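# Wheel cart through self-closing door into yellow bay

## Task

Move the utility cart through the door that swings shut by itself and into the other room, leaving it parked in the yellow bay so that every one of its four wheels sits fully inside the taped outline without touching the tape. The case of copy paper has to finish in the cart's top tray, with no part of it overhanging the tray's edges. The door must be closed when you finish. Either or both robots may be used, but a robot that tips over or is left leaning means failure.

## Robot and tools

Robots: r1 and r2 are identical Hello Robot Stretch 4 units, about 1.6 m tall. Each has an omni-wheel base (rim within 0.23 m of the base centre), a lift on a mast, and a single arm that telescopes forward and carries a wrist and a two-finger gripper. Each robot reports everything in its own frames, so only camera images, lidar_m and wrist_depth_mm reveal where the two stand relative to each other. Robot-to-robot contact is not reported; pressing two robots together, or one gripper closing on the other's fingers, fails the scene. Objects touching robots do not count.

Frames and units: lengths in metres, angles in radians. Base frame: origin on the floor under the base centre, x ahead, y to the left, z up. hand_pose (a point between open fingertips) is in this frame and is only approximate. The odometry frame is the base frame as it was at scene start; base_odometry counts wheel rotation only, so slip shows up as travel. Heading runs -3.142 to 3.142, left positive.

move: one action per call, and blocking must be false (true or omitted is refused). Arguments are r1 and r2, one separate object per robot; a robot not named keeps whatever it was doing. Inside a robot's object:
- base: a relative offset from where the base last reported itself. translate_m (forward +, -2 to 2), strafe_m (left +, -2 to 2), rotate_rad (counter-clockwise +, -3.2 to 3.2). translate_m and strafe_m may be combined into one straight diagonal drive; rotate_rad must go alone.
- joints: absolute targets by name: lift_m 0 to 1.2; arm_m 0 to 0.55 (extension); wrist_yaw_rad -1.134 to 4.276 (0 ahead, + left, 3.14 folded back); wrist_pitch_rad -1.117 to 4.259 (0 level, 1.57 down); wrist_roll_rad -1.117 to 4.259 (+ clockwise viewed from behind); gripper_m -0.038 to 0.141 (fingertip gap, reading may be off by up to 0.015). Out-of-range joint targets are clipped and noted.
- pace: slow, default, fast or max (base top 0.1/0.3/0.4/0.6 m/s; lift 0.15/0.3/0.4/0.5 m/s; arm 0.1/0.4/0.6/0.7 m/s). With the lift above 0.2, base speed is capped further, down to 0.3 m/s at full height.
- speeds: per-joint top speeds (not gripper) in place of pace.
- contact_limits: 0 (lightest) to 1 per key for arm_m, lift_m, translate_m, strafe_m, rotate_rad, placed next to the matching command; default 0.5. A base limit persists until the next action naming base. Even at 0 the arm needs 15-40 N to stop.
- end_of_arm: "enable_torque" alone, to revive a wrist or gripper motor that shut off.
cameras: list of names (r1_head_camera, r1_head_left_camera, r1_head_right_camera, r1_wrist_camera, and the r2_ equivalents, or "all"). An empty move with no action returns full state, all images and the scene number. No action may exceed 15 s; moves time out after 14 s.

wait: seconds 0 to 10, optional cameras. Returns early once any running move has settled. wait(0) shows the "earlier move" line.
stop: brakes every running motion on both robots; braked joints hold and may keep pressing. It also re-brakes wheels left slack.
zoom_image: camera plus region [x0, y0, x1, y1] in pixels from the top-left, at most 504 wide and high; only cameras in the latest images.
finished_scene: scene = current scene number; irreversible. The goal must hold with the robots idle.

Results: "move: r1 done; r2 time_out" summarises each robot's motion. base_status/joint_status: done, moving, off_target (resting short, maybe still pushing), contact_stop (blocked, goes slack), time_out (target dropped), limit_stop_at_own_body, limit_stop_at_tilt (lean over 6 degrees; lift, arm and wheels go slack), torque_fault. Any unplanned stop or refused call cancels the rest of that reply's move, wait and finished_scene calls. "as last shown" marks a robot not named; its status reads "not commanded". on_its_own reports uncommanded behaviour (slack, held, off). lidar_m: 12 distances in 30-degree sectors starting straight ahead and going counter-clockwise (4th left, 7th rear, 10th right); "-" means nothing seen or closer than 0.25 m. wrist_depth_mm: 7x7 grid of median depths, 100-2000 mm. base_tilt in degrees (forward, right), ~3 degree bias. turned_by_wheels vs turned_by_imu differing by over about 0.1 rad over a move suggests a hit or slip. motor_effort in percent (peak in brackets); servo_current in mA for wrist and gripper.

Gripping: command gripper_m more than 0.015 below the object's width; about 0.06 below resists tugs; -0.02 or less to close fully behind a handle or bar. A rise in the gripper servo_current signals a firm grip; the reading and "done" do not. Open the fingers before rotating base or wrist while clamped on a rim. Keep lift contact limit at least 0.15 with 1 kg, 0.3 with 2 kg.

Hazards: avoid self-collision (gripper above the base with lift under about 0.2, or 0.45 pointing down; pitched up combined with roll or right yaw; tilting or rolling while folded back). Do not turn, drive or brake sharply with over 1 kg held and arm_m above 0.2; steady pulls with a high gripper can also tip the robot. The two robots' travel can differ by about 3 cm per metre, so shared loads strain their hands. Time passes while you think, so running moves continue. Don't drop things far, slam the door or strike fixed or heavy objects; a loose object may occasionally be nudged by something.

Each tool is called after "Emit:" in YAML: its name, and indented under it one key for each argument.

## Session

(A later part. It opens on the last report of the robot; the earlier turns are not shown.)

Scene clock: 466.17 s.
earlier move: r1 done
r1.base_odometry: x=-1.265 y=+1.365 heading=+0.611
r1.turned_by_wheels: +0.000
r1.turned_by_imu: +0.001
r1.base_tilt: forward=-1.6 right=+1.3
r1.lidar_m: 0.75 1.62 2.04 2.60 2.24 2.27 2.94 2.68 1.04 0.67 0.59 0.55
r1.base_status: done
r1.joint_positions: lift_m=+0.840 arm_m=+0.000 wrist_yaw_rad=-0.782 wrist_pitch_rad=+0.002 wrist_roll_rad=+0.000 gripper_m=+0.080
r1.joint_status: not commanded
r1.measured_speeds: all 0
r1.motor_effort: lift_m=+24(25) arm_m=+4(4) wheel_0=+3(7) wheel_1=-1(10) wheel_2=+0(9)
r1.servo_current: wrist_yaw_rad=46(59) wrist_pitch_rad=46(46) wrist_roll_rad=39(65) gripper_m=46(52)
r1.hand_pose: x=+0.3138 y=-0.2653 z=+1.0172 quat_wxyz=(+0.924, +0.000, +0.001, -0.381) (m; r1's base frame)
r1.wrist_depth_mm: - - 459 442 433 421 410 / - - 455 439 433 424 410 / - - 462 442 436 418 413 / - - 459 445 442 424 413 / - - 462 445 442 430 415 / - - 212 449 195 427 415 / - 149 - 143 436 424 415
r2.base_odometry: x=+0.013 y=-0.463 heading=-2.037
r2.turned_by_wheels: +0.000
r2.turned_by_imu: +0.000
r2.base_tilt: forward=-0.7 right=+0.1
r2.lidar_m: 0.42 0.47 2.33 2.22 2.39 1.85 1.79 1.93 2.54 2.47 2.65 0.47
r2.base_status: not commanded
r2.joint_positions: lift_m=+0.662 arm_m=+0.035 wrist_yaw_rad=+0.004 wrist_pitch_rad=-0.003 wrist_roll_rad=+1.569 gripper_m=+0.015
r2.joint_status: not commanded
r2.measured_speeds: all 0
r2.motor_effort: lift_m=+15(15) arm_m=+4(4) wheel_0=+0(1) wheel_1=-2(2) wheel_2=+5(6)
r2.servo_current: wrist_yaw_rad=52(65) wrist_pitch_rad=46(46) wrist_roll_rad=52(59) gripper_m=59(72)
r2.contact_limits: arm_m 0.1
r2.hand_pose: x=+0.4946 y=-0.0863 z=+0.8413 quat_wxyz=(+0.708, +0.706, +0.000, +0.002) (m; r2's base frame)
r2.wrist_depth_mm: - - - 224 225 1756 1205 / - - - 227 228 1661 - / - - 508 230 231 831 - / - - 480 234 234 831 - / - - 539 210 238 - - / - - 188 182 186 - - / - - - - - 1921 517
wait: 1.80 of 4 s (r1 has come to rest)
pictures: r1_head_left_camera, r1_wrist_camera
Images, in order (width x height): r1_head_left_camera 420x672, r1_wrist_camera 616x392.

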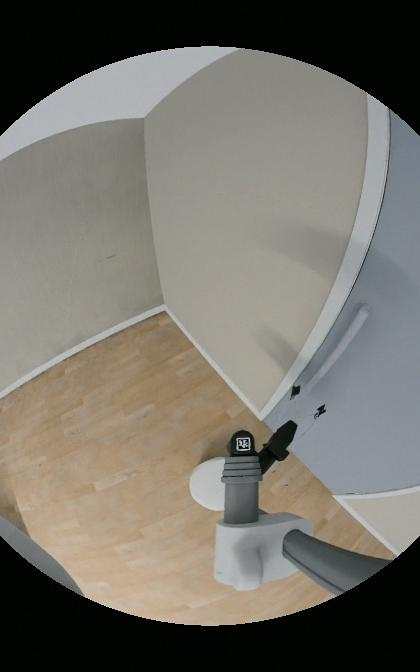

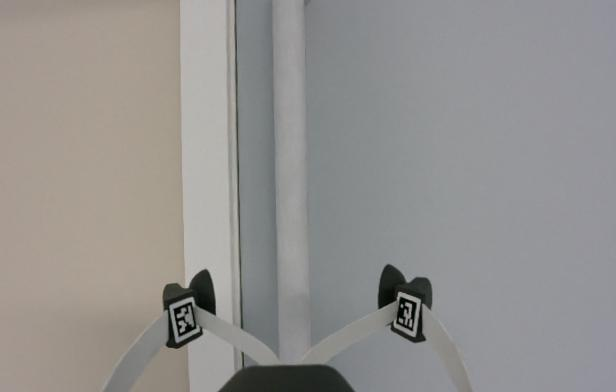

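Emit:
move:
  blocking: false
  r1: {"base":{"translate_m":0.12,"strafe_m":-0.12},"pace":"slow","contact_limits":{"translate_m":0.1}}

Emit:
wait:
  seconds: 4

Emit:
move:
  blocking: false
  r1: {"joints":{"gripper_m":-0.038}}

Emit:
wait:
  seconds: 2.5
  cameras: ["r1_wrist_camera"]

Scene clock: 473.57 s.
move: r1 moving
r1.base_odometry: x=-1.252 y=+1.362 heading=+0.610
r1.turned_by_wheels: +0.000
r1.turned_by_imu: +0.000
r1.base_tilt: forward=-1.6 right=+1.3
r1.lidar_m: 0.75 1.58 2.07 2.56 2.25 2.26 2.92 2.68 1.00 0.66 0.58 0.54
r1.base_status: translate_m moving; strafe_m moving
r1.joint_positions: lift_m=+0.840 arm_m=+0.000 wrist_yaw_rad=-0.782 wrist_pitch_rad=+0.002 wrist_roll_rad=+0.000 gripper_m=+0.080
r1.joint_status: not commanded
r1.measured_speeds: translate_m=+0.034 strafe_m=-0.035 rotate_rad=+0.000 lift_m=+0.000 arm_m=+0.000 wrist_yaw_rad=+0.000 wrist_pitch_rad=+0.000 wrist_roll_rad=+0.000
r1.motor_effort: lift_m=+24(24) arm_m=+4(4) wheel_0=+6(9) wheel_1=-4(6) wheel_2=-4(5)
r1.servo_current: wrist_yaw_rad=59(59) wrist_pitch_rad=46(52) wrist_roll_rad=46(59) gripper_m=39(46)
r1.contact_limits: translate_m 0.1
r1.hand_pose: x=+0.3138 y=-0.2653 z=+1.0172 quat_wxyz=(+0.924, +0.000, +0.001, -0.381) (m; r1's base frame)
r1.wrist_depth_mm: - - 445 430 424 410 404 / - - 449 433 427 413 402 / - - 449 433 424 415 399 / - - 449 436 430 413 402 / - - 452 436 427 415 402 / - - 211 436 195 415 407 / - 150 - 143 427 413 404
r2: as last shown
r2.lidar_m: 0.42 0.50 2.31 2.22 2.40 1.85 1.80 1.95 2.56 2.45 2.62 0.46
r2.motor_effort: lift_m=+15(15) arm_m=+4(4) wheel_0=+0(1) wheel_1=-2(2) wheel_2=+5(5)
r2.servo_current: wrist_yaw_rad=52(52) wrist_pitch_rad=39(46) wrist_roll_rad=46(65) gripper_m=65(65)
r2.contact_limits: arm_m 0.1
r2.wrist_depth_mm: - - - 223 224 1756 1205 / - - - 227 227 1661 - / - - 504 229 230 809 - / - - 480 234 235 831 - / - - 544 211 238 - - / - - 188 182 186 - - / - - - - - 1983 512
pictures: none

Scene clock: 476.00 s.
earlier move: r1 done
r1.base_odometry: x=-1.098 y=+1.335 heading=+0.611
r1.turned_by_wheels: +0.000
r1.turned_by_imu: -0.001
r1.base_tilt: forward=-1.6 right=+1.3
r1.lidar_m: 0.57 1.17 2.05 2.55 2.37 2.43 2.96 2.70 0.77 0.46 0.42 0.36
r1.base_status: done
r1.joint_positions: lift_m=+0.840 arm_m=+0.000 wrist_yaw_rad=-0.782 wrist_pitch_rad=+0.002 wrist_roll_rad=+0.000 gripper_m=+0.080
r1.joint_status: not commanded
r1.measured_speeds: all 0
r1.motor_effort: lift_m=+24(24) arm_m=+4(4) wheel_0=+2(10) wheel_1=-1(6) wheel_2=-1(7)
r1.servo_current: wrist_yaw_rad=52(65) wrist_pitch_rad=39(52) wrist_roll_rad=59(72) gripper_m=39(52)
r1.contact_limits: translate_m 0.1
r1.hand_pose: x=+0.3138 y=-0.2653 z=+1.0172 quat_wxyz=(+0.924, +0.000, +0.001, -0.381) (m; r1's base frame)
r1.wrist_depth_mm: 306 - 289 276 271 263 258 / 309 - 289 277 272 264 258 / 309 304 290 277 273 265 259 / 310 306 290 279 274 265 260 / 310 - 294 281 274 266 262 / 312 306 206 281 195 268 260 / 312 165 294 143 276 265 262
r2.base_odometry: x=+0.013 y=-0.463 heading=-2.037
r2.turned_by_wheels: +0.000
r2.turned_by_imu: +0.000
r2.base_tilt: forward=-0.7 right=+0.1
r2.lidar_m: 0.45 0.46 2.28 2.24 2.41 1.87 1.80 1.92 2.52 2.48 2.64 0.47
r2.base_status: not commanded
r2.joint_positions: lift_m=+0.662 arm_m=+0.035 wrist_yaw_rad=+0.004 wrist_pitch_rad=-0.003 wrist_roll_rad=+1.569 gripper_m=+0.015
r2.joint_status: not commanded
r2.measured_speeds: all 0
r2.motor_effort: lift_m=+15(15) arm_m=+4(4) wheel_0=+0(1) wheel_1=-2(3) wheel_2=+5(5)
r2.servo_current: wrist_yaw_rad=46(59) wrist_pitch_rad=39(46) wrist_roll_rad=39(65) gripper_m=59(65)
r2.contact_limits: arm_m 0.1
r2.hand_pose: x=+0.4946 y=-0.0863 z=+0.8413 quat_wxyz=(+0.708, +0.706, +0.000, +0.002) (m; r2's base frame)
r2.wrist_depth_mm: - - - 223 224 1756 1205 / - - - 227 227 1661 - / - - 504 230 231 809 - / - - 484 234 234 831 - / - - 539 211 237 - - / - - 188 182 186 - - / - - - - - 1921 517
wait: 2.43 of 4 s (r1 has come to rest)
pictures: none

Scene clock: 476.50 s.
move: r1 moving
r1.base_odometry: x=-1.098 y=+1.335 heading=+0.611
r1.turned_by_wheels: +0.000
r1.turned_by_imu: +0.000
r1.base_tilt: forward=-1.6 right=+1.3
r1.lidar_m: 0.56 1.18 2.06 2.56 2.36 2.44 2.98 2.72 0.76 0.47 0.43 0.35
r1.base_status: not commanded
r1.joint_positions: lift_m=+0.840 arm_m=+0.000 wrist_yaw_rad=-0.782 wrist_pitch_rad=+0.002 wrist_roll_rad=+0.000 gripper_m=+0.062
r1.joint_status: gripper_m moving
r1.measured_speeds: all 0
r1.motor_effort: lift_m=+24(24) arm_m=+4(4) wheel_0=+2(3) wheel_1=-2(2) wheel_2=-1(1)
r1.servo_current: wrist_yaw_rad=52(59) wrist_pitch_rad=46(46) wrist_roll_rad=52(65) gripper_m=91(91)
r1.contact_limits: translate_m 0.1
r1.hand_pose: x=+0.3138 y=-0.2653 z=+1.0172 quat_wxyz=(+0.924, +0.000, +0.001, -0.381) (m; r1's base frame)
r1.wrist_depth_mm: 307 - 289 277 272 264 258 / 309 - 290 277 272 264 258 / 309 303 290 277 274 265 258 / 310 303 291 278 274 265 259 / 310 - 291 278 274 266 259 / 314 306 200 279 195 266 260 / 314 156 294 143 273 264 263
r2: as last shown
r2.base_tilt: forward=-0.7 right=+0.0
r2.lidar_m: 0.44 0.48 2.29 2.23 2.40 1.85 1.80 1.93 2.52 2.48 2.63 0.47
r2.motor_effort: lift_m=+15(15) arm_m=+4(4) wheel_0=+1(1) wheel_1=-2(2) wheel_2=+5(5)
r2.servo_current: wrist_yaw_rad=46(52) wrist_pitch_rad=46(46) wrist_roll_rad=46(59) gripper_m=65(72)
r2.contact_limits: arm_m 0.1
r2.wrist_depth_mm: - - - 223 224 1808 1182 / - - - 227 227 1708 - / - - 504 229 230 809 - / - - 480 234 235 820 - / - - 549 211 237 - - / - - 187 182 185 - - / - - - - - 1983 512
pictures: none

Scene clock: 477.83 s.
earlier move: r1 done
r1.base_odometry: x=-1.098 y=+1.335 heading=+0.611
r1.turned_by_wheels: +0.000
r1.turned_by_imu: +0.000
r1.base_tilt: forward=-1.6 right=+1.3
r1.lidar_m: 0.56 1.15 2.06 2.58 2.38 2.41 2.97 2.70 0.77 0.48 0.43 0.35
r1.base_status: not commanded
r1.joint_positions: lift_m=+0.840 arm_m=+0.000 wrist_yaw_rad=-0.779 wrist_pitch_rad=+0.002 wrist_roll_rad=+0.000 gripper_m=-0.036
r1.joint_status: all done
r1.measured_speeds: all 0
r1.motor_effort: lift_m=+24(24) arm_m=-4(4) wheel_0=+3(3) wheel_1=-1(2) wheel_2=+4(4)
r1.servo_current: wrist_yaw_rad=52(72) wrist_pitch_rad=46(52) wrist_roll_rad=39(72) gripper_m=104(254)
r1.contact_limits: translate_m 0.1
r1.hand_pose: x=+0.3146 y=-0.2649 z=+1.0172 quat_wxyz=(+0.925, +0.000, +0.001, -0.380) (m; r1's base frame)
r1.wrist_depth_mm: 310 - 289 210 271 262 255 / 310 304 287 209 271 262 255 / 312 304 290 209 271 264 255 / 312 306 289 202 272 264 256 / 314 304 291 208 273 264 257 / 315 307 195 204 181 265 256 / 315 150 180 203 272 140 258
r2.base_odometry: x=+0.013 y=-0.463 heading=-2.037
r2.turned_by_wheels: +0.000
r2.turned_by_imu: +0.000
r2.base_tilt: forward=-0.7 right=+0.1
r2.lidar_m: 0.44 0.48 2.30 2.24 2.41 1.84 1.79 1.93 2.54 2.44 2.61 0.47
r2.base_status: not commanded
r2.joint_positions: lift_m=+0.662 arm_m=+0.035 wrist_yaw_rad=+0.004 wrist_pitch_rad=-0.003 wrist_roll_rad=+1.569 gripper_m=+0.015
r2.joint_status: not commanded
r2.measured_speeds: all 0
r2.motor_effort: lift_m=+15(15) arm_m=+4(4) wheel_0=+0(1) wheel_1=-2(2) wheel_2=+5(6)
r2.servo_current: wrist_yaw_rad=59(59) wrist_pitch_rad=33(46) wrist_roll_rad=52(59) gripper_m=59(72)
r2.contact_limits: arm_m 0.1
r2.hand_pose: x=+0.4946 y=-0.0863 z=+0.8413 quat_wxyz=(+0.708, +0.706, +0.000, +0.002) (m; r2's base frame)
r2.wrist_depth_mm: - - - 223 224 1756 1182 / - - - 228 227 1661 - / - - 508 230 230 820 - / - - 480 234 235 831 - / - - 539 211 238 - - / - - 188 182 186 - - / - - - - - 1983 512
wait: 1.33 of 2.5 s (r1 has come to rest)
pictures: r1_wrist_camera
Images, in order (width x height): r1_wrist_camera 616x392.

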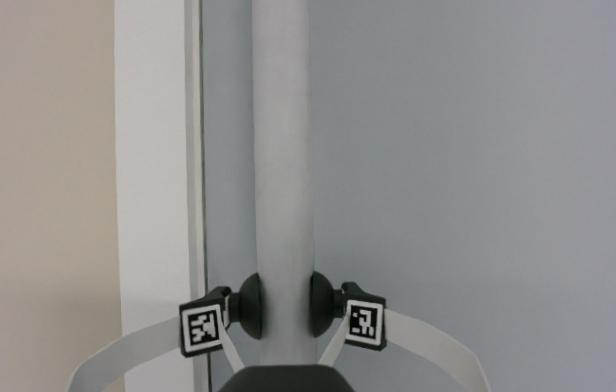

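Emit:
move:
  blocking: false
  r1: {"joints":{"gripper_m":0.07}}

Emit:
wait:
  seconds: 1.5

Emit:
move:
  blocking: false
  r1: {"base":{"translate_m":0.018,"strafe_m":-0.023},"pace":"slow","contact_limits":{"translate_m":0.1}}

Emit:
wait:
  seconds: 1.5

Emit:
move:
  blocking: false
  r1: {"joints":{"gripper_m":-0.038}}

Emit:
wait:
  seconds: 2.5
  cameras: ["r1_wrist_camera"]

Scene clock: 486.27 s.
move: r1 moving
r1.base_odometry: x=-1.098 y=+1.335 heading=+0.611
r1.turned_by_wheels: +0.000
r1.turned_by_imu: +0.000
r1.base_tilt: forward=-1.6 right=+1.2
r1.lidar_m: 0.57 1.17 2.03 2.54 2.41 2.41 2.97 2.73 0.73 0.49 0.42 0.36
r1.base_status: not commanded
r1.joint_positions: lift_m=+0.840 arm_m=+0.000 wrist_yaw_rad=-0.779 wrist_pitch_rad=+0.002 wrist_roll_rad=+0.000 gripper_m=-0.012
r1.joint_status: gripper_m moving
r1.measured_speeds: all 0
r1.motor_effort: lift_m=+24(24) arm_m=-4(4) wheel_0=+2(3) wheel_1=-1(1) wheel_2=+4(4)
r1.servo_current: wrist_yaw_rad=65(78) wrist_pitch_rad=46(46) wrist_roll_rad=39(59) gripper_m=52(117)
r1.contact_limits: translate_m 0.1
r1.hand_pose: x=+0.3146 y=-0.2649 z=+1.0172 quat_wxyz=(+0.925, +0.000, +0.001, -0.380) (m; r1's base frame)
r1.wrist_depth_mm: 314 - 289 213 273 263 257 / 310 - 291 211 271 264 259 / 314 306 290 210 273 264 257 / 315 306 291 204 273 266 258 / 315 307 293 209 274 266 258 / 317 307 186 205 185 266 259 / 317 154 291 204 272 263 260
r2: as last shown
r2.base_tilt: forward=-0.8 right=+0.1
r2.lidar_m: 0.44 0.48 2.30 2.24 2.38 1.85 1.79 1.92 2.55 2.48 2.66 0.47
r2.motor_effort: lift_m=+15(15) arm_m=+4(4) wheel_0=+0(1) wheel_1=-2(2) wheel_2=+5(5)
r2.servo_current: wrist_yaw_rad=52(52) wrist_pitch_rad=39(46) wrist_roll_rad=39(52) gripper_m=65(65)
r2.contact_limits: arm_m 0.1
r2.wrist_depth_mm: - - - 223 224 1756 1205 / - - - 227 227 1661 - / - - 512 229 230 831 - / - - 480 235 234 831 - / - - 544 211 238 - - / - - 189 182 186 - - / - - - - - 1921 512
pictures: none

Scene clock: 487.53 s.
earlier move: r1 done
r1.base_odometry: x=-1.098 y=+1.335 heading=+0.611
r1.turned_by_wheels: +0.000
r1.turned_by_imu: +0.000
r1.base_tilt: forward=-1.6 right=+1.3
r1.lidar_m: 0.56 1.17 2.04 2.56 2.40 2.43 2.97 2.72 0.76 0.47 0.43 0.38
r1.base_status: not commanded
r1.joint_positions: lift_m=+0.840 arm_m=+0.000 wrist_yaw_rad=-0.782 wrist_pitch_rad=+0.002 wrist_roll_rad=+0.000 gripper_m=+0.070
r1.joint_status: all done
r1.measured_speeds: all 0
r1.motor_effort: lift_m=+24(24) arm_m=-4(4) wheel_0=+3(3) wheel_1=-1(1) wheel_2=+4(4)
r1.servo_current: wrist_yaw_rad=39(78) wrist_pitch_rad=39(52) wrist_roll_rad=52(65) gripper_m=33(117)
r1.contact_limits: translate_m 0.1
r1.hand_pose: x=+0.3139 y=-0.2653 z=+1.0172 quat_wxyz=(+0.924, +0.000, +0.001, -0.381) (m; r1's base frame)
r1.wrist_depth_mm: 309 - 290 277 271 263 258 / 307 - 290 277 272 265 258 / 310 304 291 277 273 265 259 / 310 304 290 278 273 265 260 / 310 - 290 279 273 267 259 / 312 304 206 279 191 267 262 / 314 159 293 143 276 266 262
r2.base_odometry: x=+0.013 y=-0.463 heading=-2.037
r2.turned_by_wheels: +0.000
r2.turned_by_imu: +0.000
r2.base_tilt: forward=-0.7 right=+0.1
r2.lidar_m: 0.45 0.46 2.30 2.22 2.40 1.84 1.81 1.92 2.55 2.46 2.64 0.47
r2.base_status: not commanded
r2.joint_positions: lift_m=+0.662 arm_m=+0.035 wrist_yaw_rad=+0.004 wrist_pitch_rad=-0.003 wrist_roll_rad=+1.569 gripper_m=+0.015
r2.joint_status: not commanded
r2.measured_speeds: all 0
r2.motor_effort: lift_m=+15(15) arm_m=+4(4) wheel_0=+0(1) wheel_1=-2(3) wheel_2=+5(6)
r2.servo_current: wrist_yaw_rad=46(65) wrist_pitch_rad=39(46) wrist_roll_rad=39(59) gripper_m=65(65)
r2.contact_limits: arm_m 0.1
r2.hand_pose: x=+0.4946 y=-0.0863 z=+0.8413 quat_wxyz=(+0.708, +0.706, +0.000, +0.002) (m; r2's base frame)
r2.wrist_depth_mm: - - - 223 224 1756 1205 / - - - 227 228 1661 - / - - 508 230 230 809 - / - - 480 234 234 831 - / - - 544 211 238 - - / - - 188 182 186 - - / - - - - - 1983 517
wait: 1.27 of 1.5 s (r1 has come to rest)
pictures: none

Scene clock: 488.03 s.
move: r1 moving
r1.base_odometry: x=-1.086 y=+1.332 heading=+0.611
r1.turned_by_wheels: +0.000
r1.turned_by_imu: +0.000
r1.base_tilt: forward=-1.6 right=+1.3
r1.lidar_m: 0.54 1.15 2.04 2.54 2.38 2.44 2.98 2.71 0.73 0.44 0.41 0.35
r1.base_status: translate_m moving; strafe_m moving
r1.joint_positions: lift_m=+0.840 arm_m=+0.000 wrist_yaw_rad=-0.782 wrist_pitch_rad=+0.002 wrist_roll_rad=+0.000 gripper_m=+0.070
r1.joint_status: not commanded
r1.measured_speeds: translate_m=+0.030 strafe_m=-0.039 rotate_rad=-0.004 lift_m=+0.000 arm_m=+0.000 wrist_yaw_rad=+0.000 wrist_pitch_rad=+0.000 wrist_roll_rad=+0.000
r1.motor_effort: lift_m=+24(24) arm_m=-4(4) wheel_0=+8(8) wheel_1=-3(3) wheel_2=-4(5)
r1.servo_current: wrist_yaw_rad=39(59) wrist_pitch_rad=39(52) wrist_roll_rad=52(78) gripper_m=39(46)
r1.contact_limits: translate_m 0.1
r1.hand_pose: x=+0.3139 y=-0.2653 z=+1.0172 quat_wxyz=(+0.924, +0.000, +0.001, -0.381) (m; r1's base frame)
r1.wrist_depth_mm: 294 - 277 266 260 252 247 / 296 - 278 266 262 253 248 / 297 - 278 267 260 254 248 / 296 - 279 267 264 255 250 / 297 - 279 198 264 255 250 / 298 - 194 198 191 255 251 / 301 159 282 143 264 255 251
r2: as last shown
r2.base_tilt: forward=-0.6 right=+0.1
r2.lidar_m: 0.45 0.47 2.29 2.23 2.42 1.84 1.79 1.95 2.54 2.48 2.65 0.45
r2.motor_effort: lift_m=+15(15) arm_m=+4(4) wheel_0=+0(1) wheel_1=-2(2) wheel_2=+5(5)
r2.servo_current: wrist_yaw_rad=46(59) wrist_pitch_rad=39(46) wrist_roll_rad=59(59) gripper_m=59(65)
r2.contact_limits: arm_m 0.1
r2.wrist_depth_mm: - - - 223 224 1756 1205 / - - - 226 228 1618 - / - - 512 229 231 820 - / - - 484 235 236 831 - / - - 539 211 238 - - / - - 188 182 186 - - / - - - - - - 512
pictures: none

Scene clock: 488.90 s.
earlier move: r1 done
r1.base_odometry: x=-1.070 y=+1.327 heading=+0.611
r1.turned_by_wheels: +0.000
r1.turned_by_imu: +0.000
r1.base_tilt: forward=-1.6 right=+1.3
r1.lidar_m: 0.51 1.10 2.06 2.55 2.43 2.47 2.97 2.71 0.70 0.45 0.39 0.35
r1.base_status: done
r1.joint_positions: lift_m=+0.840 arm_m=+0.000 wrist_yaw_rad=-0.782 wrist_pitch_rad=+0.002 wrist_roll_rad=+0.000 gripper_m=+0.070
r1.joint_status: not commanded
r1.measured_speeds: all 0
r1.motor_effort: lift_m=+24(24) arm_m=-3(4) wheel_0=+2(8) wheel_1=-3(4) wheel_2=-2(5)
r1.servo_current: wrist_yaw_rad=52(91) wrist_pitch_rad=39(52) wrist_roll_rad=52(78) gripper_m=52(52)
r1.contact_limits: translate_m 0.1
r1.hand_pose: x=+0.3139 y=-0.2653 z=+1.0172 quat_wxyz=(+0.924, +0.000, +0.001, -0.381) (m; r1's base frame)
r1.wrist_depth_mm: 277 - 258 249 244 236 231 / 277 - 258 249 244 237 231 / 278 - 260 251 246 238 233 / 278 - 263 250 246 238 233 / 277 - 262 251 247 239 233 / 281 - 184 252 192 240 234 / 281 144 264 143 246 236 234
r2.base_odometry: x=+0.013 y=-0.463 heading=-2.037
r2.turned_by_wheels: +0.000
r2.turned_by_imu: +0.000
r2.base_tilt: forward=-0.7 right=+0.1
r2.lidar_m: 0.45 0.47 2.31 2.23 2.37 1.85 1.80 1.95 2.54 2.47 2.66 0.46
r2.base_status: not commanded
r2.joint_positions: lift_m=+0.662 arm_m=+0.035 wrist_yaw_rad=+0.004 wrist_pitch_rad=-0.003 wrist_roll_rad=+1.569 gripper_m=+0.015
r2.joint_status: not commanded
r2.measured_speeds: all 0
r2.motor_effort: lift_m=+15(15) arm_m=+4(4) wheel_0=+0(1) wheel_1=-2(3) wheel_2=+5(6)
r2.servo_current: wrist_yaw_rad=46(59) wrist_pitch_rad=46(46) wrist_roll_rad=46(59) gripper_m=59(65)
r2.contact_limits: arm_m 0.1
r2.hand_pose: x=+0.4946 y=-0.0863 z=+0.8413 quat_wxyz=(+0.708, +0.706, +0.000, +0.002) (m; r2's base frame)
r2.wrist_depth_mm: - - - 224 224 1756 1182 / - - - 227 228 1661 - / - - 504 230 231 809 - / - - 477 234 235 831 - / - - 539 210 237 - - / - - 188 182 185 - - / - - - - - 1983 517
wait: 0.87 of 1.5 s (r1 has come to rest)
pictures: none

Scene clock: 489.40 s.
move: r1 moving
r1.base_odometry: x=-1.070 y=+1.327 heading=+0.611
r1.turned_by_wheels: +0.000
r1.turned_by_imu: +0.000
r1.base_tilt: forward=-1.6 right=+1.3
r1.lidar_m: 0.54 1.10 2.04 2.55 2.44 2.45 2.94 2.71 0.70 0.44 0.39 0.32
r1.base_status: not commanded
r1.joint_positions: lift_m=+0.840 arm_m=+0.000 wrist_yaw_rad=-0.782 wrist_pitch_rad=+0.002 wrist_roll_rad=+0.000 gripper_m=+0.051
r1.joint_status: gripper_m moving
r1.measured_speeds: all 0
r1.motor_effort: lift_m=+24(24) arm_m=-4(4) wheel_0=+2(3) wheel_1=-3(3) wheel_2=-2(2)
r1.servo_current: wrist_yaw_rad=72(72) wrist_pitch_rad=33(46) wrist_roll_rad=46(65) gripper_m=117(117)
r1.contact_limits: translate_m 0.1
r1.hand_pose: x=+0.3139 y=-0.2653 z=+1.0172 quat_wxyz=(+0.924, +0.000, +0.001, -0.381) (m; r1's base frame)
r1.wrist_depth_mm: 277 - 258 250 244 236 230 / 276 - 260 249 244 237 231 / 277 - 259 249 244 238 231 / 277 - 260 250 246 238 233 / 277 - 262 252 247 240 233 / 278 - 185 251 190 240 233 / 281 138 262 143 247 237 235
r2: as last shown
r2.lidar_m: 0.45 0.45 2.27 2.22 2.39 1.84 1.81 1.91 2.54 2.47 2.64 0.47
r2.motor_effort: lift_m=+15(15) arm_m=+4(4) wheel_0=+0(1) wheel_1=-2(2) wheel_2=+5(5)
r2.servo_current: wrist_yaw_rad=39(59) wrist_pitch_rad=39(46) wrist_roll_rad=46(59) gripper_m=59(65)
r2.contact_limits: arm_m 0.1
r2.wrist_depth_mm: - - - 223 224 1756 1205 / - - - 227 228 1661 - / - - 508 230 231 809 - / - - 484 233 235 831 - / - - 544 211 238 - - / - - 189 182 186 - - / - - - - - 1983 512
pictures: none

Scene clock: 490.67 s.
earlier move: r1 done
r1.base_odometry: x=-1.070 y=+1.327 heading=+0.612
r1.turned_by_wheels: +0.001
r1.turned_by_imu: +0.001
r1.base_tilt: forward=-1.5 right=+1.3
r1.lidar_m: 0.52 1.12 2.05 2.56 2.43 2.44 2.97 2.69 0.70 0.44 0.38 0.34
r1.base_status: not commanded
r1.joint_positions: lift_m=+0.840 arm_m=+0.000 wrist_yaw_rad=-0.773 wrist_pitch_rad=+0.002 wrist_roll_rad=+0.000 gripper_m=-0.037
r1.joint_status: all done
r1.measured_speeds: all 0
r1.motor_effort: lift_m=+24(24) arm_m=-4(4) wheel_0=-5(5) wheel_1=-1(3) wheel_2=+12(12)
r1.servo_current: wrist_yaw_rad=91(91) wrist_pitch_rad=46(52) wrist_roll_rad=39(65) gripper_m=91(247)
r1.contact_limits: translate_m 0.1
r1.hand_pose: x=+0.3164 y=-0.2639 z=+1.0172 quat_wxyz=(+0.926, +0.000, +0.001, -0.377) (m; r1's base frame)
r1.wrist_depth_mm: 277 - 252 237 234 225 220 / 279 - 252 238 236 227 220 / 279 - 252 239 235 228 222 / 279 - 253 175 235 228 224 / 283 - 254 173 236 229 223 / 283 - 179 167 234 229 224 / 283 146 255 166 166 227 224
r2.base_odometry: x=+0.013 y=-0.463 heading=-2.037
r2.turned_by_wheels: +0.000
r2.turned_by_imu: +0.000
r2.base_tilt: forward=-0.7 right=+0.1
r2.lidar_m: 0.45 0.44 2.31 2.25 2.40 1.85 1.80 1.91 2.51 2.48 2.62 0.48
r2.base_status: not commanded
r2.joint_positions: lift_m=+0.662 arm_m=+0.035 wrist_yaw_rad=+0.004 wrist_pitch_rad=-0.003 wrist_roll_rad=+1.569 gripper_m=+0.015
r2.joint_status: not commanded
r2.measured_speeds: all 0
r2.motor_effort: lift_m=+15(15) arm_m=+4(4) wheel_0=+1(1) wheel_1=-2(3) wheel_2=+5(5)
r2.servo_current: wrist_yaw_rad=46(65) wrist_pitch_rad=39(46) wrist_roll_rad=46(59) gripper_m=59(65)
r2.contact_limits: arm_m 0.1
r2.hand_pose: x=+0.4946 y=-0.0863 z=+0.8413 quat_wxyz=(+0.708, +0.706, +0.000, +0.002) (m; r2's base frame)
r2.wrist_depth_mm: - - - 223 224 1808 1205 / - - - 226 228 1661 - / - - 508 230 231 809 - / - - 480 234 235 831 - / - - 544 211 237 - - / - - 188 182 186 - - / - - - - - 1983 517
wait: 1.27 of 2.5 s (r1 has come to rest)
pictures: r1_wrist_camera
Images, in order (width x height): r1_wrist_camera 616x392.

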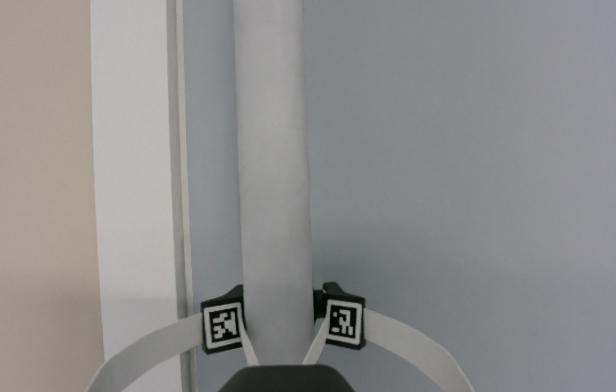

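Emit:
move:
  blocking: false
  r1: {"base":{"translate_m":-0.327,"strafe_m":0.081},"joints":{"wrist_yaw_rad":-0.42},"speeds":{"wrist_yaw_rad":0.1},"pace":"slow","contact_limits":{"translate_m":0.8}}

Emit:
wait:
  seconds: 3.6

Emit:
wait:
  seconds: 0.4
  cameras: ["r1_wrist_camera","r1_head_left_camera"]

Scene clock: 501.67 s.
move: r1 moving
r1.base_odometry: x=-1.082 y=+1.322 heading=+0.612
r1.turned_by_wheels: +0.000
r1.turned_by_imu: +0.000
r1.base_tilt: forward=-1.5 right=+1.3
r1.lidar_m: 0.55 1.14 2.07 2.58 2.43 2.43 2.96 2.71 0.71 0.46 0.40 0.35
r1.base_status: translate_m moving; strafe_m moving
r1.joint_positions: lift_m=+0.840 arm_m=+0.000 wrist_yaw_rad=-0.732 wrist_pitch_rad=+0.002 wrist_roll_rad=+0.000 gripper_m=-0.037
r1.joint_status: wrist_yaw_rad moving
r1.measured_speeds: translate_m=-0.048 strafe_m=+0.012 rotate_rad=+0.001 lift_m=+0.000 arm_m=+0.000 wrist_yaw_rad=+0.100 wrist_pitch_rad=+0.000 wrist_roll_rad=+0.000
r1.motor_effort: lift_m=+24(24) arm_m=-4(4) wheel_0=-14(15) wheel_1=-3(4) wheel_2=+14(17)
r1.servo_current: wrist_yaw_rad=46(72) wrist_pitch_rad=46(46) wrist_roll_rad=33(59) gripper_m=91(98)
r1.contact_limits: translate_m 0.8
r1.hand_pose: x=+0.3270 y=-0.2578 z=+1.0172 quat_wxyz=(+0.934, +0.000, +0.001, -0.358) (m; r1's base frame)
r1.wrist_depth_mm: 291 - 252 236 233 224 217 / 296 - 253 174 234 224 218 / 296 286 254 172 234 225 218 / 297 287 255 171 235 226 218 / 296 289 253 171 235 226 220 / 300 289 178 166 232 227 220 / 300 151 255 166 233 224 220
r2: as last shown
r2.lidar_m: 0.44 0.48 2.29 2.25 2.41 1.85 1.80 1.91 2.53 2.48 2.64 0.46
r2.motor_effort: lift_m=+15(15) arm_m=+4(4) wheel_0=+0(1) wheel_1=-2(2) wheel_2=+5(5)
r2.servo_current: wrist_yaw_rad=46(52) wrist_pitch_rad=39(46) wrist_roll_rad=52(59) gripper_m=59(65)
r2.contact_limits: arm_m 0.1
r2.wrist_depth_mm: - - - 223 224 1808 1182 / - - - 226 227 1708 - / - - 504 229 231 809 - / - - 480 234 235 820 - / - - 544 211 237 - - / - - 189 182 186 - - / - - - - - 1921 512
pictures: none

Scene clock: 505.27 s.
earlier move: r1 moving
r1.base_odometry: x=-1.381 y=+1.207 heading=+0.614
r1.turned_by_wheels: +0.002
r1.turned_by_imu: +0.035
r1.base_tilt: forward=-1.5 right=+1.2
r1.lidar_m: 0.48 1.89 2.24 2.91 2.18 4.05 2.72 2.51 1.06 0.56 0.42 0.38
r1.base_status: translate_m moving; strafe_m moving
r1.joint_positions: lift_m=+0.840 arm_m=+0.001 wrist_yaw_rad=-0.394 wrist_pitch_rad=+0.002 wrist_roll_rad=+0.000 gripper_m=-0.037
r1.joint_status: wrist_yaw_rad moving
r1.measured_speeds: translate_m=-0.023 strafe_m=+0.005 rotate_rad=-0.002 lift_m=+0.000 arm_m=+0.000 wrist_yaw_rad=+0.000 wrist_pitch_rad=+0.000 wrist_roll_rad=+0.000
r1.motor_effort: lift_m=+24(24) arm_m=-10(10) wheel_0=+9(15) wheel_1=-5(6) wheel_2=+23(33)
r1.servo_current: wrist_yaw_rad=156(189) wrist_pitch_rad=46(52) wrist_roll_rad=52(59) gripper_m=78(98)
r1.contact_limits: translate_m 0.8
r1.hand_pose: x=+0.4042 y=-0.1914 z=+1.0172 quat_wxyz=(+0.981, +0.000, +0.001, -0.196) (m; r1's base frame)
r1.wrist_depth_mm: - - 165 234 222 208 200 / - - 165 234 224 210 200 / - - 164 235 224 211 200 / - - 164 235 224 211 202 / - - 165 236 225 211 202 / - - 172 177 224 213 202 / - 152 171 172 153 208 204
r2.base_odometry: x=+0.013 y=-0.463 heading=-2.037
r2.turned_by_wheels: +0.000
r2.turned_by_imu: +0.001
r2.base_tilt: forward=-0.7 right=+0.1
r2.lidar_m: 0.43 0.48 2.28 2.20 2.40 1.87 1.79 1.94 2.55 2.45 2.62 0.45
r2.base_status: not commanded
r2.joint_positions: lift_m=+0.662 arm_m=+0.035 wrist_yaw_rad=+0.004 wrist_pitch_rad=-0.003 wrist_roll_rad=+1.569 gripper_m=+0.015
r2.joint_status: not commanded
r2.measured_speeds: all 0
r2.motor_effort: lift_m=+15(15) arm_m=+4(4) wheel_0=+1(1) wheel_1=-2(3) wheel_2=+5(6)
r2.servo_current: wrist_yaw_rad=59(65) wrist_pitch_rad=39(46) wrist_roll_rad=46(65) gripper_m=52(65)
r2.contact_limits: arm_m 0.1
r2.hand_pose: x=+0.4946 y=-0.0863 z=+0.8413 quat_wxyz=(+0.708, +0.706, +0.000, +0.002) (m; r2's base frame)
r2.wrist_depth_mm: - - - 223 224 1756 1205 / - - - 227 226 1661 - / - - 508 229 231 809 - / - - 484 234 234 820 - / - - 554 211 238 - - / - - 188 182 186 - - / - - - - - 1983 512
wait: 3.60 s; no rest
pictures: none

Scene clock: 505.67 s.
earlier move: r1 moving
r1.base_odometry: x=-1.383 y=+1.206 heading=+0.614
r1.turned_by_wheels: +0.000
r1.turned_by_imu: +0.001
r1.base_tilt: forward=-1.5 right=+1.3
r1.lidar_m: 0.48 1.91 2.25 2.85 2.16 4.04 2.71 2.53 1.07 0.59 0.43 0.37
r1.base_status: translate_m moving; strafe_m moving
r1.joint_positions: lift_m=+0.840 arm_m=+0.001 wrist_yaw_rad=-0.393 wrist_pitch_rad=+0.002 wrist_roll_rad=+0.000 gripper_m=-0.037
r1.joint_status: wrist_yaw_rad off_target (ended at -0.394, target -0.420)
r1.measured_speeds: translate_m=+0.001 strafe_m=+0.000 rotate_rad=+0.003 lift_m=+0.000 arm_m=+0.000 wrist_yaw_rad=+0.000 wrist_pitch_rad=+0.000 wrist_roll_rad=+0.000
r1.motor_effort: lift_m=+24(24) arm_m=-10(10) wheel_0=+11(15) wheel_1=+0(6) wheel_2=+25(33)
r1.servo_current: wrist_yaw_rad=182(189) wrist_pitch_rad=39(52) wrist_roll_rad=52(65) gripper_m=72(98)
r1.contact_limits: translate_m 0.8
r1.hand_pose: x=+0.4043 y=-0.1913 z=+1.0172 quat_wxyz=(+0.981, +0.000, +0.001, -0.195) (m; r1's base frame)
r1.wrist_depth_mm: - - 164 236 223 209 200 / - - 165 236 224 211 200 / - - 165 234 225 211 201 / - - 165 234 225 211 202 / - - 167 236 227 213 203 / - - 174 178 224 213 202 / - 144 171 170 154 209 204
r2.base_odometry: x=+0.013 y=-0.463 heading=-2.037
r2.turned_by_wheels: +0.000
r2.turned_by_imu: +0.000
r2.base_tilt: forward=-0.7 right=+0.1
r2.lidar_m: 0.43 0.48 2.28 2.24 2.41 1.83 1.80 1.93 2.51 2.46 2.61 0.49
r2.base_status: not commanded
r2.joint_positions: lift_m=+0.662 arm_m=+0.035 wrist_yaw_rad=+0.004 wrist_pitch_rad=-0.003 wrist_roll_rad=+1.569 gripper_m=+0.015
r2.joint_status: not commanded
r2.measured_speeds: all 0
r2.motor_effort: lift_m=+15(15) arm_m=+4(4) wheel_0=+0(1) wheel_1=-2(3) wheel_2=+5(6)
r2.servo_current: wrist_yaw_rad=39(65) wrist_pitch_rad=46(52) wrist_roll_rad=52(65) gripper_m=59(65)
r2.contact_limits: arm_m 0.1
r2.hand_pose: x=+0.4946 y=-0.0863 z=+0.8413 quat_wxyz=(+0.708, +0.706, +0.000, +0.002) (m; r2's base frame)
r2.wrist_depth_mm: - - - 224 224 1708 1205 / - - - 227 227 1661 - / - - 508 229 231 809 - / - - 477 235 235 831 - / - - 549 211 238 - - / - - 188 182 185 - - / - - - - - 1983 517
wait: 0.40 s; no rest
pictures: r1_head_left_camera, r1_wrist_camera
Images, in order (width x height): r1_head_left_camera 420x672, r1_wrist_camera 616x392.

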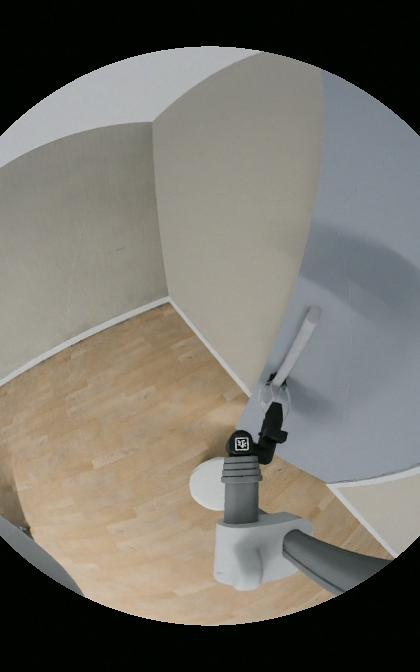

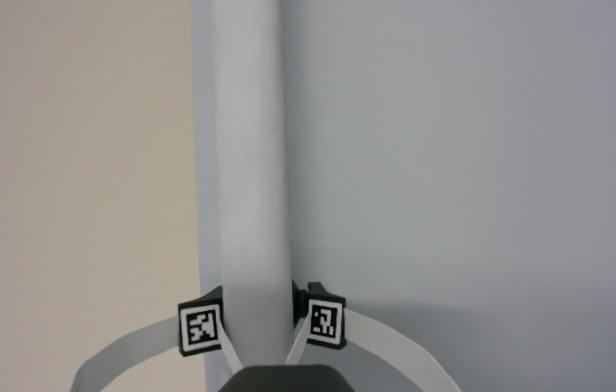

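Emit:
move:
  blocking: false
  r1: {"base":{"translate_m":-0.336,"strafe_m":-0.045},"joints":{"wrist_yaw_rad":-0.09},"speeds":{"wrist_yaw_rad":0.1},"pace":"slow","contact_limits":{"translate_m":0.8}}

Emit:
wait:
  seconds: 4
  cameras: ["r1_wrist_camera","r1_head_left_camera","r2_head_camera"]

Scene clock: 510.67 s.
earlier move: r1 done
move: r1 moving
r1.base_odometry: x=-1.393 y=+1.197 heading=+0.616
r1.turned_by_wheels: +0.002
r1.turned_by_imu: +0.005
r1.base_tilt: forward=-1.5 right=+1.3
r1.lidar_m: 0.46 1.96 2.24 2.90 2.17 4.01 2.70 2.53 1.07 0.56 0.42 0.36
r1.base_status: translate_m moving; strafe_m moving
r1.joint_positions: lift_m=+0.840 arm_m=+0.001 wrist_yaw_rad=-0.354 wrist_pitch_rad=+0.002 wrist_roll_rad=+0.000 gripper_m=-0.037
r1.joint_status: wrist_yaw_rad moving
r1.measured_speeds: translate_m=-0.048 strafe_m=-0.007 rotate_rad=+0.000 lift_m=+0.000 arm_m=+0.000 wrist_yaw_rad=+0.110 wrist_pitch_rad=+0.000 wrist_roll_rad=+0.000
r1.motor_effort: lift_m=+24(24) arm_m=-10(10) wheel_0=+4(9) wheel_1=-7(7) wheel_2=+27(30)
r1.servo_current: wrist_yaw_rad=117(176) wrist_pitch_rad=39(46) wrist_roll_rad=59(59) gripper_m=78(85)
r1.contact_limits: translate_m 0.8
r1.hand_pose: x=+0.4115 y=-0.1821 z=+1.0172 quat_wxyz=(+0.984, +0.000, +0.001, -0.176) (m; r1's base frame)
r1.wrist_depth_mm: - - 164 234 223 207 196 / - - 165 232 224 210 198 / - - 167 234 224 208 199 / - - 168 235 224 209 199 / - - 169 236 226 211 199 / - - 175 178 224 211 200 / - 141 174 168 164 208 200
r2: as last shown
r2.base_tilt: forward=-0.7 right=+0.0
r2.lidar_m: 0.42 0.48 2.33 2.24 2.39 1.81 1.79 1.91 2.53 2.48 2.65 0.45
r2.motor_effort: lift_m=+15(15) arm_m=+4(4) wheel_0=+1(1) wheel_1=-2(2) wheel_2=+5(5)
r2.servo_current: wrist_yaw_rad=39(52) wrist_pitch_rad=46(46) wrist_roll_rad=52(52) gripper_m=52(65)
r2.contact_limits: arm_m 0.1
r2.wrist_depth_mm: - - - 223 224 1756 1205 / - - - 227 227 1618 - / - - 512 229 230 820 - / - - 488 234 234 831 - / - - 544 211 237 - - / - - 189 182 186 - - / - - - - - 1983 517
pictures: none

Scene clock: 514.67 s.
earlier move: r1 moving
r1.base_odometry: x=-1.631 y=+0.975 heading=+0.616
r1.turned_by_wheels: +0.000
r1.turned_by_imu: +0.108
r1.base_tilt: forward=-1.5 right=+1.2
r1.lidar_m: 0.37 2.39 2.52 3.49 2.06 3.26 2.43 2.31 1.10 0.62 0.46 0.43
r1.base_status: translate_m moving; strafe_m moving
r1.joint_positions: lift_m=+0.840 arm_m=+0.001 wrist_yaw_rad=-0.069 wrist_pitch_rad=+0.001 wrist_roll_rad=+0.000 gripper_m=-0.037
r1.joint_status: wrist_yaw_rad off_target (ended at -0.069, target -0.090)
r1.measured_speeds: all 0
r1.motor_effort: lift_m=+23(24) arm_m=-10(10) wheel_0=+6(16) wheel_1=-6(11) wheel_2=+23(34)
r1.servo_current: wrist_yaw_rad=130(176) wrist_pitch_rad=46(52) wrist_roll_rad=59(72) gripper_m=59(85)
r1.contact_limits: translate_m 0.8
r1.hand_pose: x=+0.4531 y=-0.1072 z=+1.0176 quat_wxyz=(+0.999, +0.000, +0.000, -0.035) (m; r1's base frame)
r1.wrist_depth_mm: - - 167 175 213 191 179 / - - - 229 215 192 180 / - - - 230 216 196 180 / - - - 169 216 195 181 / - - - 233 218 195 181 / - - 181 167 211 196 182 / - 149 - 175 156 194 183
r2.base_odometry: x=+0.013 y=-0.463 heading=-2.037
r2.turned_by_wheels: +0.000
r2.turned_by_imu: +0.001
r2.base_tilt: forward=-0.7 right=+0.1
r2.lidar_m: 0.45 0.47 2.30 2.24 2.40 1.85 1.79 1.89 2.52 2.47 2.64 0.45
r2.base_status: not commanded
r2.joint_positions: lift_m=+0.662 arm_m=+0.035 wrist_yaw_rad=+0.004 wrist_pitch_rad=-0.003 wrist_roll_rad=+1.569 gripper_m=+0.015
r2.joint_status: not commanded
r2.measured_speeds: all 0
r2.motor_effort: lift_m=+15(15) arm_m=+4(4) wheel_0=+0(1) wheel_1=-2(2) wheel_2=+5(6)
r2.servo_current: wrist_yaw_rad=46(65) wrist_pitch_rad=39(46) wrist_roll_rad=46(59) gripper_m=65(65)
r2.contact_limits: arm_m 0.1
r2.hand_pose: x=+0.4946 y=-0.0863 z=+0.8413 quat_wxyz=(+0.708, +0.706, +0.000, +0.002) (m; r2's base frame)
r2.wrist_depth_mm: - - - 223 224 1808 1182 / - - - 227 227 1661 - / - - 508 229 230 820 - / - - 480 234 233 831 - / - - 544 211 237 - - / - - 188 182 185 - - / - - - - - 1983 512
wait: 4.00 s; no rest
pictures: r1_head_left_camera, r1_wrist_camera, r2_head_camera
Images, in order (width x height): r1_head_left_camera 420x672, r1_wrist_camera 616x392, r2_head_camera 420x560.

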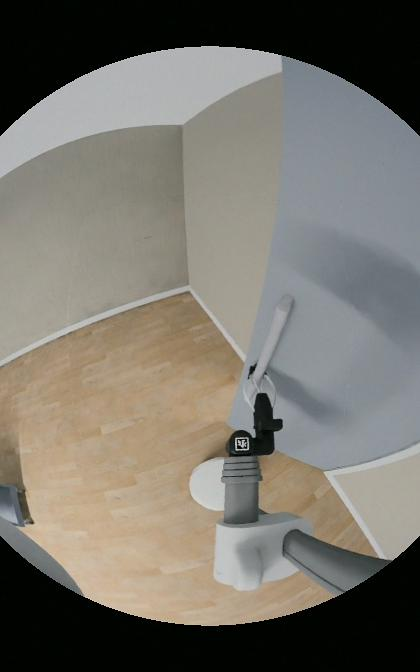

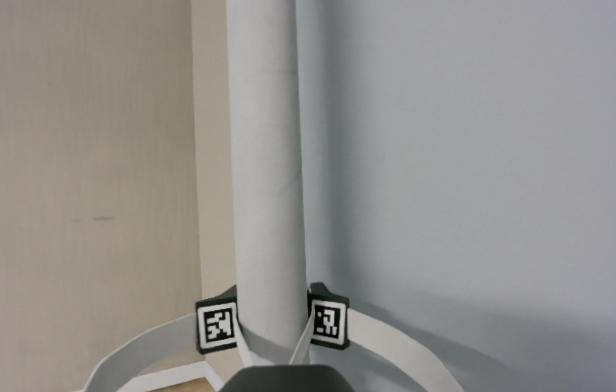

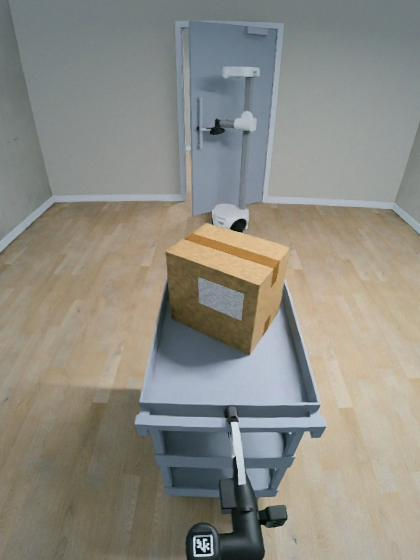

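Emit:
move:
  blocking: false
  r1: {"base":{"translate_m":-0.36,"strafe_m":-0.08},"joints":{"wrist_yaw_rad":0.25},"speeds":{"wrist_yaw_rad":0.1},"pace":"slow","contact_limits":{"translate_m":0.9}}

Emit:
wait:
  seconds: 4.3
  cameras: ["r1_wrist_camera","r1_head_left_camera","r2_head_camera"]

Scene clock: 522.53 s.
earlier move: r1 done
move: r1 moving
r1.base_odometry: x=-1.640 y=+0.966 heading=+0.618
r1.turned_by_wheels: +0.002
r1.turned_by_imu: +0.002
r1.base_tilt: forward=-1.5 right=+1.2
r1.lidar_m: 0.37 2.43 2.52 3.51 2.03 3.26 2.41 2.32 1.11 0.65 0.44 0.43
r1.base_status: translate_m moving; strafe_m moving
r1.joint_positions: lift_m=+0.840 arm_m=+0.001 wrist_yaw_rad=-0.030 wrist_pitch_rad=+0.001 wrist_roll_rad=+0.000 gripper_m=-0.037
r1.joint_status: wrist_yaw_rad moving
r1.measured_speeds: translate_m=-0.048 strafe_m=-0.011 rotate_rad=-0.001 lift_m=+0.000 arm_m=+0.000 wrist_yaw_rad=+0.104 wrist_pitch_rad=+0.000 wrist_roll_rad=+0.000
r1.motor_effort: lift_m=+23(23) arm_m=-10(10) wheel_0=+2(7) wheel_1=-6(9) wheel_2=+26(26)
r1.servo_current: wrist_yaw_rad=78(130) wrist_pitch_rad=33(46) wrist_roll_rad=46(59) gripper_m=52(65)
r1.contact_limits: translate_m 0.9
r1.hand_pose: x=+0.4571 y=-0.0960 z=+1.0176 quat_wxyz=(+1.000, +0.000, +0.000, -0.015) (m; r1's base frame)
r1.wrist_depth_mm: - - - 170 213 193 177 / - - - 229 215 191 178 / - - - 231 216 193 178 / - - - 177 216 193 180 / - - - 174 216 194 181 / - - 181 172 212 195 180 / - 154 - 167 166 190 181
r2: as last shown
r2.turned_by_imu: +0.000
r2.lidar_m: 0.42 0.48 2.31 2.23 2.40 1.85 1.78 1.93 2.53 2.47 2.62 0.46
r2.motor_effort: lift_m=+15(15) arm_m=+4(4) wheel_0=+1(1) wheel_1=-2(2) wheel_2=+5(5)
r2.servo_current: wrist_yaw_rad=59(59) wrist_pitch_rad=39(46) wrist_roll_rad=52(52) gripper_m=59(65)
r2.contact_limits: arm_m 0.1
r2.wrist_depth_mm: - - - 223 224 1756 1182 / - - - 226 228 1618 - / - - 508 229 230 820 - / - - 480 235 235 831 - / - - 539 211 237 - - / - - 188 182 185 - - / - - - - - 1921 512
pictures: none

Scene clock: 526.83 s.
earlier move: r1 moving
r1.base_odometry: x=-1.878 y=+0.702 heading=+0.618
r1.turned_by_wheels: +0.000
r1.turned_by_imu: +0.267
r1.base_tilt: forward=-1.5 right=+1.3
r1.lidar_m: 0.39 2.68 3.13 2.05 4.05 2.35 2.05 1.65 0.93 0.64 0.43 0.39
r1.base_status: translate_m moving; strafe_m moving
r1.joint_positions: lift_m=+0.840 arm_m=+0.001 wrist_yaw_rad=+0.266 wrist_pitch_rad=+0.001 wrist_roll_rad=+0.000 gripper_m=-0.037
r1.joint_status: all done
r1.measured_speeds: translate_m=+0.000 strafe_m=-0.001 rotate_rad=-0.001 lift_m=+0.000 arm_m=+0.000 wrist_yaw_rad=+0.000 wrist_pitch_rad=+0.000 wrist_roll_rad=+0.000
r1.motor_effort: lift_m=+23(23) arm_m=-10(10) wheel_0=+6(10) wheel_1=-2(10) wheel_2=+18(29)
r1.servo_current: wrist_yaw_rad=104(130) wrist_pitch_rad=46(52) wrist_roll_rad=39(65) gripper_m=65(65)
r1.contact_limits: translate_m 0.9
r1.hand_pose: x=+0.4727 y=-0.0085 z=+1.0176 quat_wxyz=(+0.991, +0.000, +0.000, +0.133) (m; r1's base frame)
r1.wrist_depth_mm: - - - 229 210 172 - / - - - 231 208 177 - / - - - 234 209 178 158 / - - - 174 209 175 153 / - - - 173 211 176 156 / - - 180 170 200 177 157 / - 153 - 166 177 173 -
r2.base_odometry: x=+0.013 y=-0.463 heading=-2.037
r2.turned_by_wheels: +0.000
r2.turned_by_imu: +0.001
r2.base_tilt: forward=-0.7 right=+0.1
r2.lidar_m: 0.43 0.46 2.29 2.23 2.41 1.83 1.80 1.92 2.52 2.47 2.64 0.47
r2.base_status: not commanded
r2.joint_positions: lift_m=+0.662 arm_m=+0.035 wrist_yaw_rad=+0.004 wrist_pitch_rad=-0.003 wrist_roll_rad=+1.569 gripper_m=+0.015
r2.joint_status: not commanded
r2.measured_speeds: all 0
r2.motor_effort: lift_m=+15(15) arm_m=+4(4) wheel_0=+1(1) wheel_1=-2(3) wheel_2=+5(6)
r2.servo_current: wrist_yaw_rad=46(59) wrist_pitch_rad=46(52) wrist_roll_rad=46(59) gripper_m=59(65)
r2.contact_limits: arm_m 0.1
r2.hand_pose: x=+0.4946 y=-0.0863 z=+0.8413 quat_wxyz=(+0.708, +0.706, +0.000, +0.002) (m; r2's base frame)
r2.wrist_depth_mm: - - - 223 224 1808 1182 / - - - 226 228 1661 - / - - 504 229 230 809 - / - - 484 234 235 820 - / - - 539 210 238 - - / - - 188 182 186 - - / - - - - - 1983 521
wait: 4.30 s; no rest
pictures: r1_head_left_camera, r1_wrist_camera, r2_head_camera
Images, in order (width x height): r1_head_left_camera 420x672, r1_wrist_camera 616x392, r2_head_camera 420x560.

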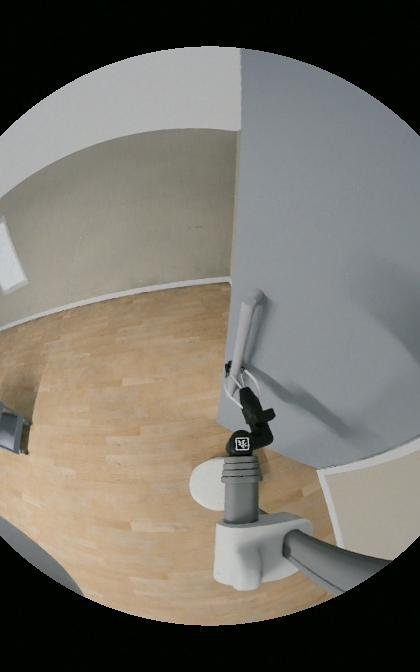

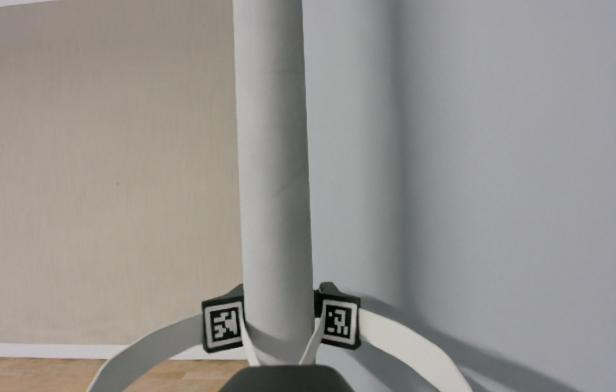

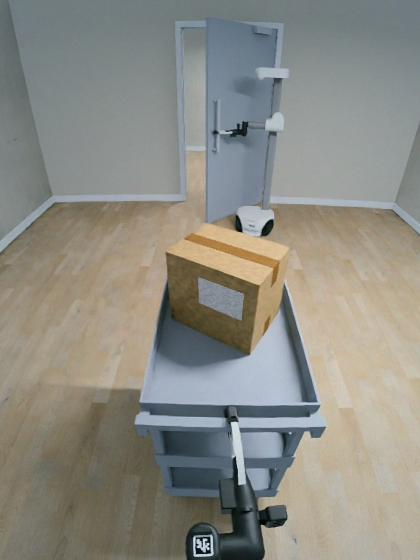

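Emit:
move:
  blocking: false
  r1: {"base":{"translate_m":-0.33,"strafe_m":0.03},"pace":"slow","contact_limits":{"translate_m":0.9}}

Emit:
wait:
  seconds: 4.2
  cameras: ["r1_wrist_camera","r1_head_left_camera","r2_head_camera"]

Scene clock: 534.40 s.
earlier move: r1 done
move: r1 moving
r1.base_odometry: x=-1.889 y=+0.696 heading=+0.619
r1.turned_by_wheels: +0.002
r1.turned_by_imu: +0.005
r1.base_tilt: forward=-1.6 right=+1.2
r1.lidar_m: 0.40 2.67 3.16 2.03 3.96 2.32 2.04 1.60 0.95 0.62 0.43 0.38
r1.base_status: translate_m moving; strafe_m moving
r1.joint_positions: lift_m=+0.840 arm_m=+0.001 wrist_yaw_rad=+0.266 wrist_pitch_rad=+0.001 wrist_roll_rad=+0.000 gripper_m=-0.037
r1.joint_status: not commanded
r1.measured_speeds: translate_m=-0.049 strafe_m=+0.004 rotate_rad=+0.005 lift_m=+0.000 arm_m=+0.000 wrist_yaw_rad=+0.000 wrist_pitch_rad=+0.000 wrist_roll_rad=+0.000
r1.motor_effort: lift_m=+23(23) arm_m=-10(10) wheel_0=+3(5) wheel_1=-5(10) wheel_2=+23(25)
r1.servo_current: wrist_yaw_rad=104(104) wrist_pitch_rad=39(52) wrist_roll_rad=39(59) gripper_m=65(65)
r1.contact_limits: translate_m 0.9
r1.hand_pose: x=+0.4727 y=-0.0085 z=+1.0176 quat_wxyz=(+0.991, +0.000, +0.000, +0.133) (m; r1's base frame)
r1.wrist_depth_mm: - - - 231 211 177 - / - - - 233 208 177 - / - - - 176 209 179 156 / - - - 174 211 176 156 / - - - 171 213 177 158 / - - 182 166 201 178 158 / - 152 - 165 198 174 -
r2: as last shown
r2.turned_by_imu: +0.000
r2.base_tilt: forward=-0.6 right=+0.0
r2.lidar_m: 0.43 0.48 2.26 2.23 2.41 1.83 1.81 1.93 2.53 2.49 2.65 0.47
r2.motor_effort: lift_m=+15(15) arm_m=+4(4) wheel_0=+0(1) wheel_1=-2(2) wheel_2=+5(5)
r2.servo_current: wrist_yaw_rad=52(59) wrist_pitch_rad=39(46) wrist_roll_rad=52(59) gripper_m=59(65)
r2.contact_limits: arm_m 0.1
r2.wrist_depth_mm: - - - 223 224 1708 1205 / - - - 227 226 1708 - / - - 508 230 229 820 - / - - 484 234 235 820 - / - - 544 211 238 - - / - - 189 182 186 - - / - - - - - 1983 517
pictures: none

Scene clock: 538.50 s.
earlier move: r1 done
r1.base_odometry: x=-2.164 y=+0.535 heading=+0.619
r1.turned_by_wheels: +0.000
r1.turned_by_imu: +0.174
r1.base_tilt: forward=-1.5 right=+1.3
r1.lidar_m: 0.38 3.01 2.09 1.98 2.76 1.88 1.78 1.39 0.93 0.75 0.48 0.43
r1.base_status: done
r1.joint_positions: lift_m=+0.840 arm_m=+0.000 wrist_yaw_rad=+0.266 wrist_pitch_rad=+0.001 wrist_roll_rad=+0.000 gripper_m=-0.037
r1.joint_status: not commanded
r1.measured_speeds: all 0
r1.motor_effort: lift_m=+23(23) arm_m=-8(10) wheel_0=+8(11) wheel_1=-4(11) wheel_2=+18(29)
r1.servo_current: wrist_yaw_rad=98(111) wrist_pitch_rad=46(52) wrist_roll_rad=39(59) gripper_m=59(72)
r1.contact_limits: translate_m 0.9
r1.hand_pose: x=+0.4725 y=-0.0085 z=+1.0176 quat_wxyz=(+0.991, +0.000, +0.000, +0.133) (m; r1's base frame)
r1.wrist_depth_mm: - - - 167 213 183 - / - - - 231 210 181 165 / - - - 174 211 182 166 / - - - 172 213 183 167 / - - - 171 217 184 166 / - - 182 169 206 184 168 / - 152 - 165 205 181 167
r2.base_odometry: x=+0.013 y=-0.463 heading=-2.037
r2.turned_by_wheels: +0.000
r2.turned_by_imu: +0.001
r2.base_tilt: forward=-0.7 right=+0.1
r2.lidar_m: 0.41 0.47 2.35 2.23 2.41 1.86 1.77 1.94 2.54 2.45 2.64 0.45
r2.base_status: not commanded
r2.joint_positions: lift_m=+0.662 arm_m=+0.035 wrist_yaw_rad=+0.004 wrist_pitch_rad=-0.003 wrist_roll_rad=+1.569 gripper_m=+0.015
r2.joint_status: not commanded
r2.measured_speeds: all 0
r2.motor_effort: lift_m=+15(15) arm_m=+4(4) wheel_0=+1(1) wheel_1=-2(3) wheel_2=+5(6)
r2.servo_current: wrist_yaw_rad=52(65) wrist_pitch_rad=39(52) wrist_roll_rad=59(59) gripper_m=65(65)
r2.contact_limits: arm_m 0.1
r2.hand_pose: x=+0.4946 y=-0.0863 z=+0.8413 quat_wxyz=(+0.708, +0.706, +0.000, +0.002) (m; r2's base frame)
r2.wrist_depth_mm: - - - 223 224 1756 1205 / - - - 227 227 1618 - / - - 508 230 230 820 - / - - 484 234 235 831 - / - - 549 210 238 - - / - - 187 182 185 - - / - - - - - 1983 512
wait: 4.10 of 4.2 s (r1 has come to rest)
pictures: r1_head_left_camera, r1_wrist_camera, r2_head_camera
Images, in order (width x height): r1_head_left_camera 420x672, r1_wrist_camera 616x392, r2_head_camera 420x560.

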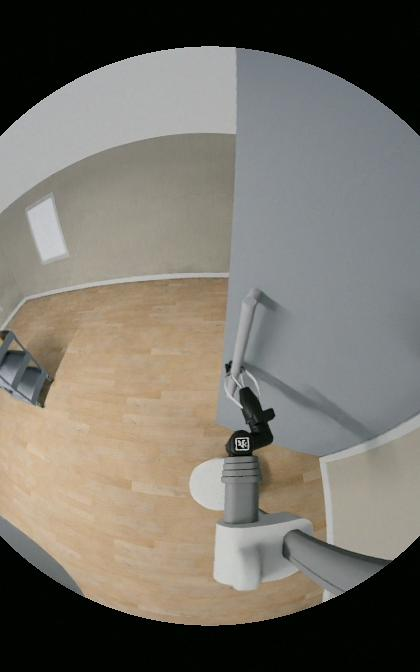

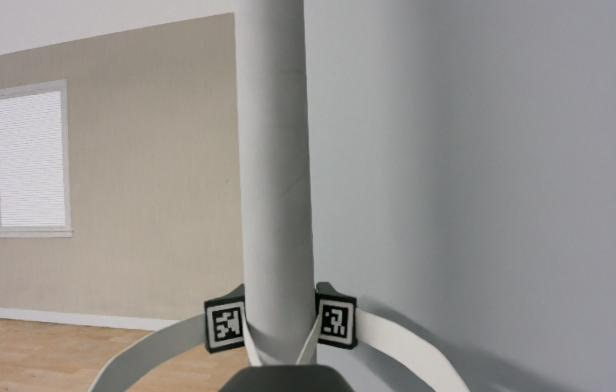

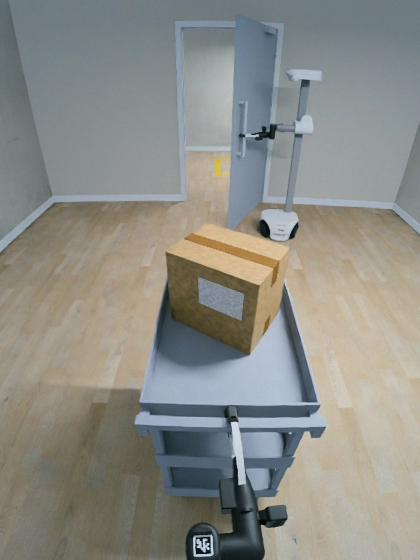

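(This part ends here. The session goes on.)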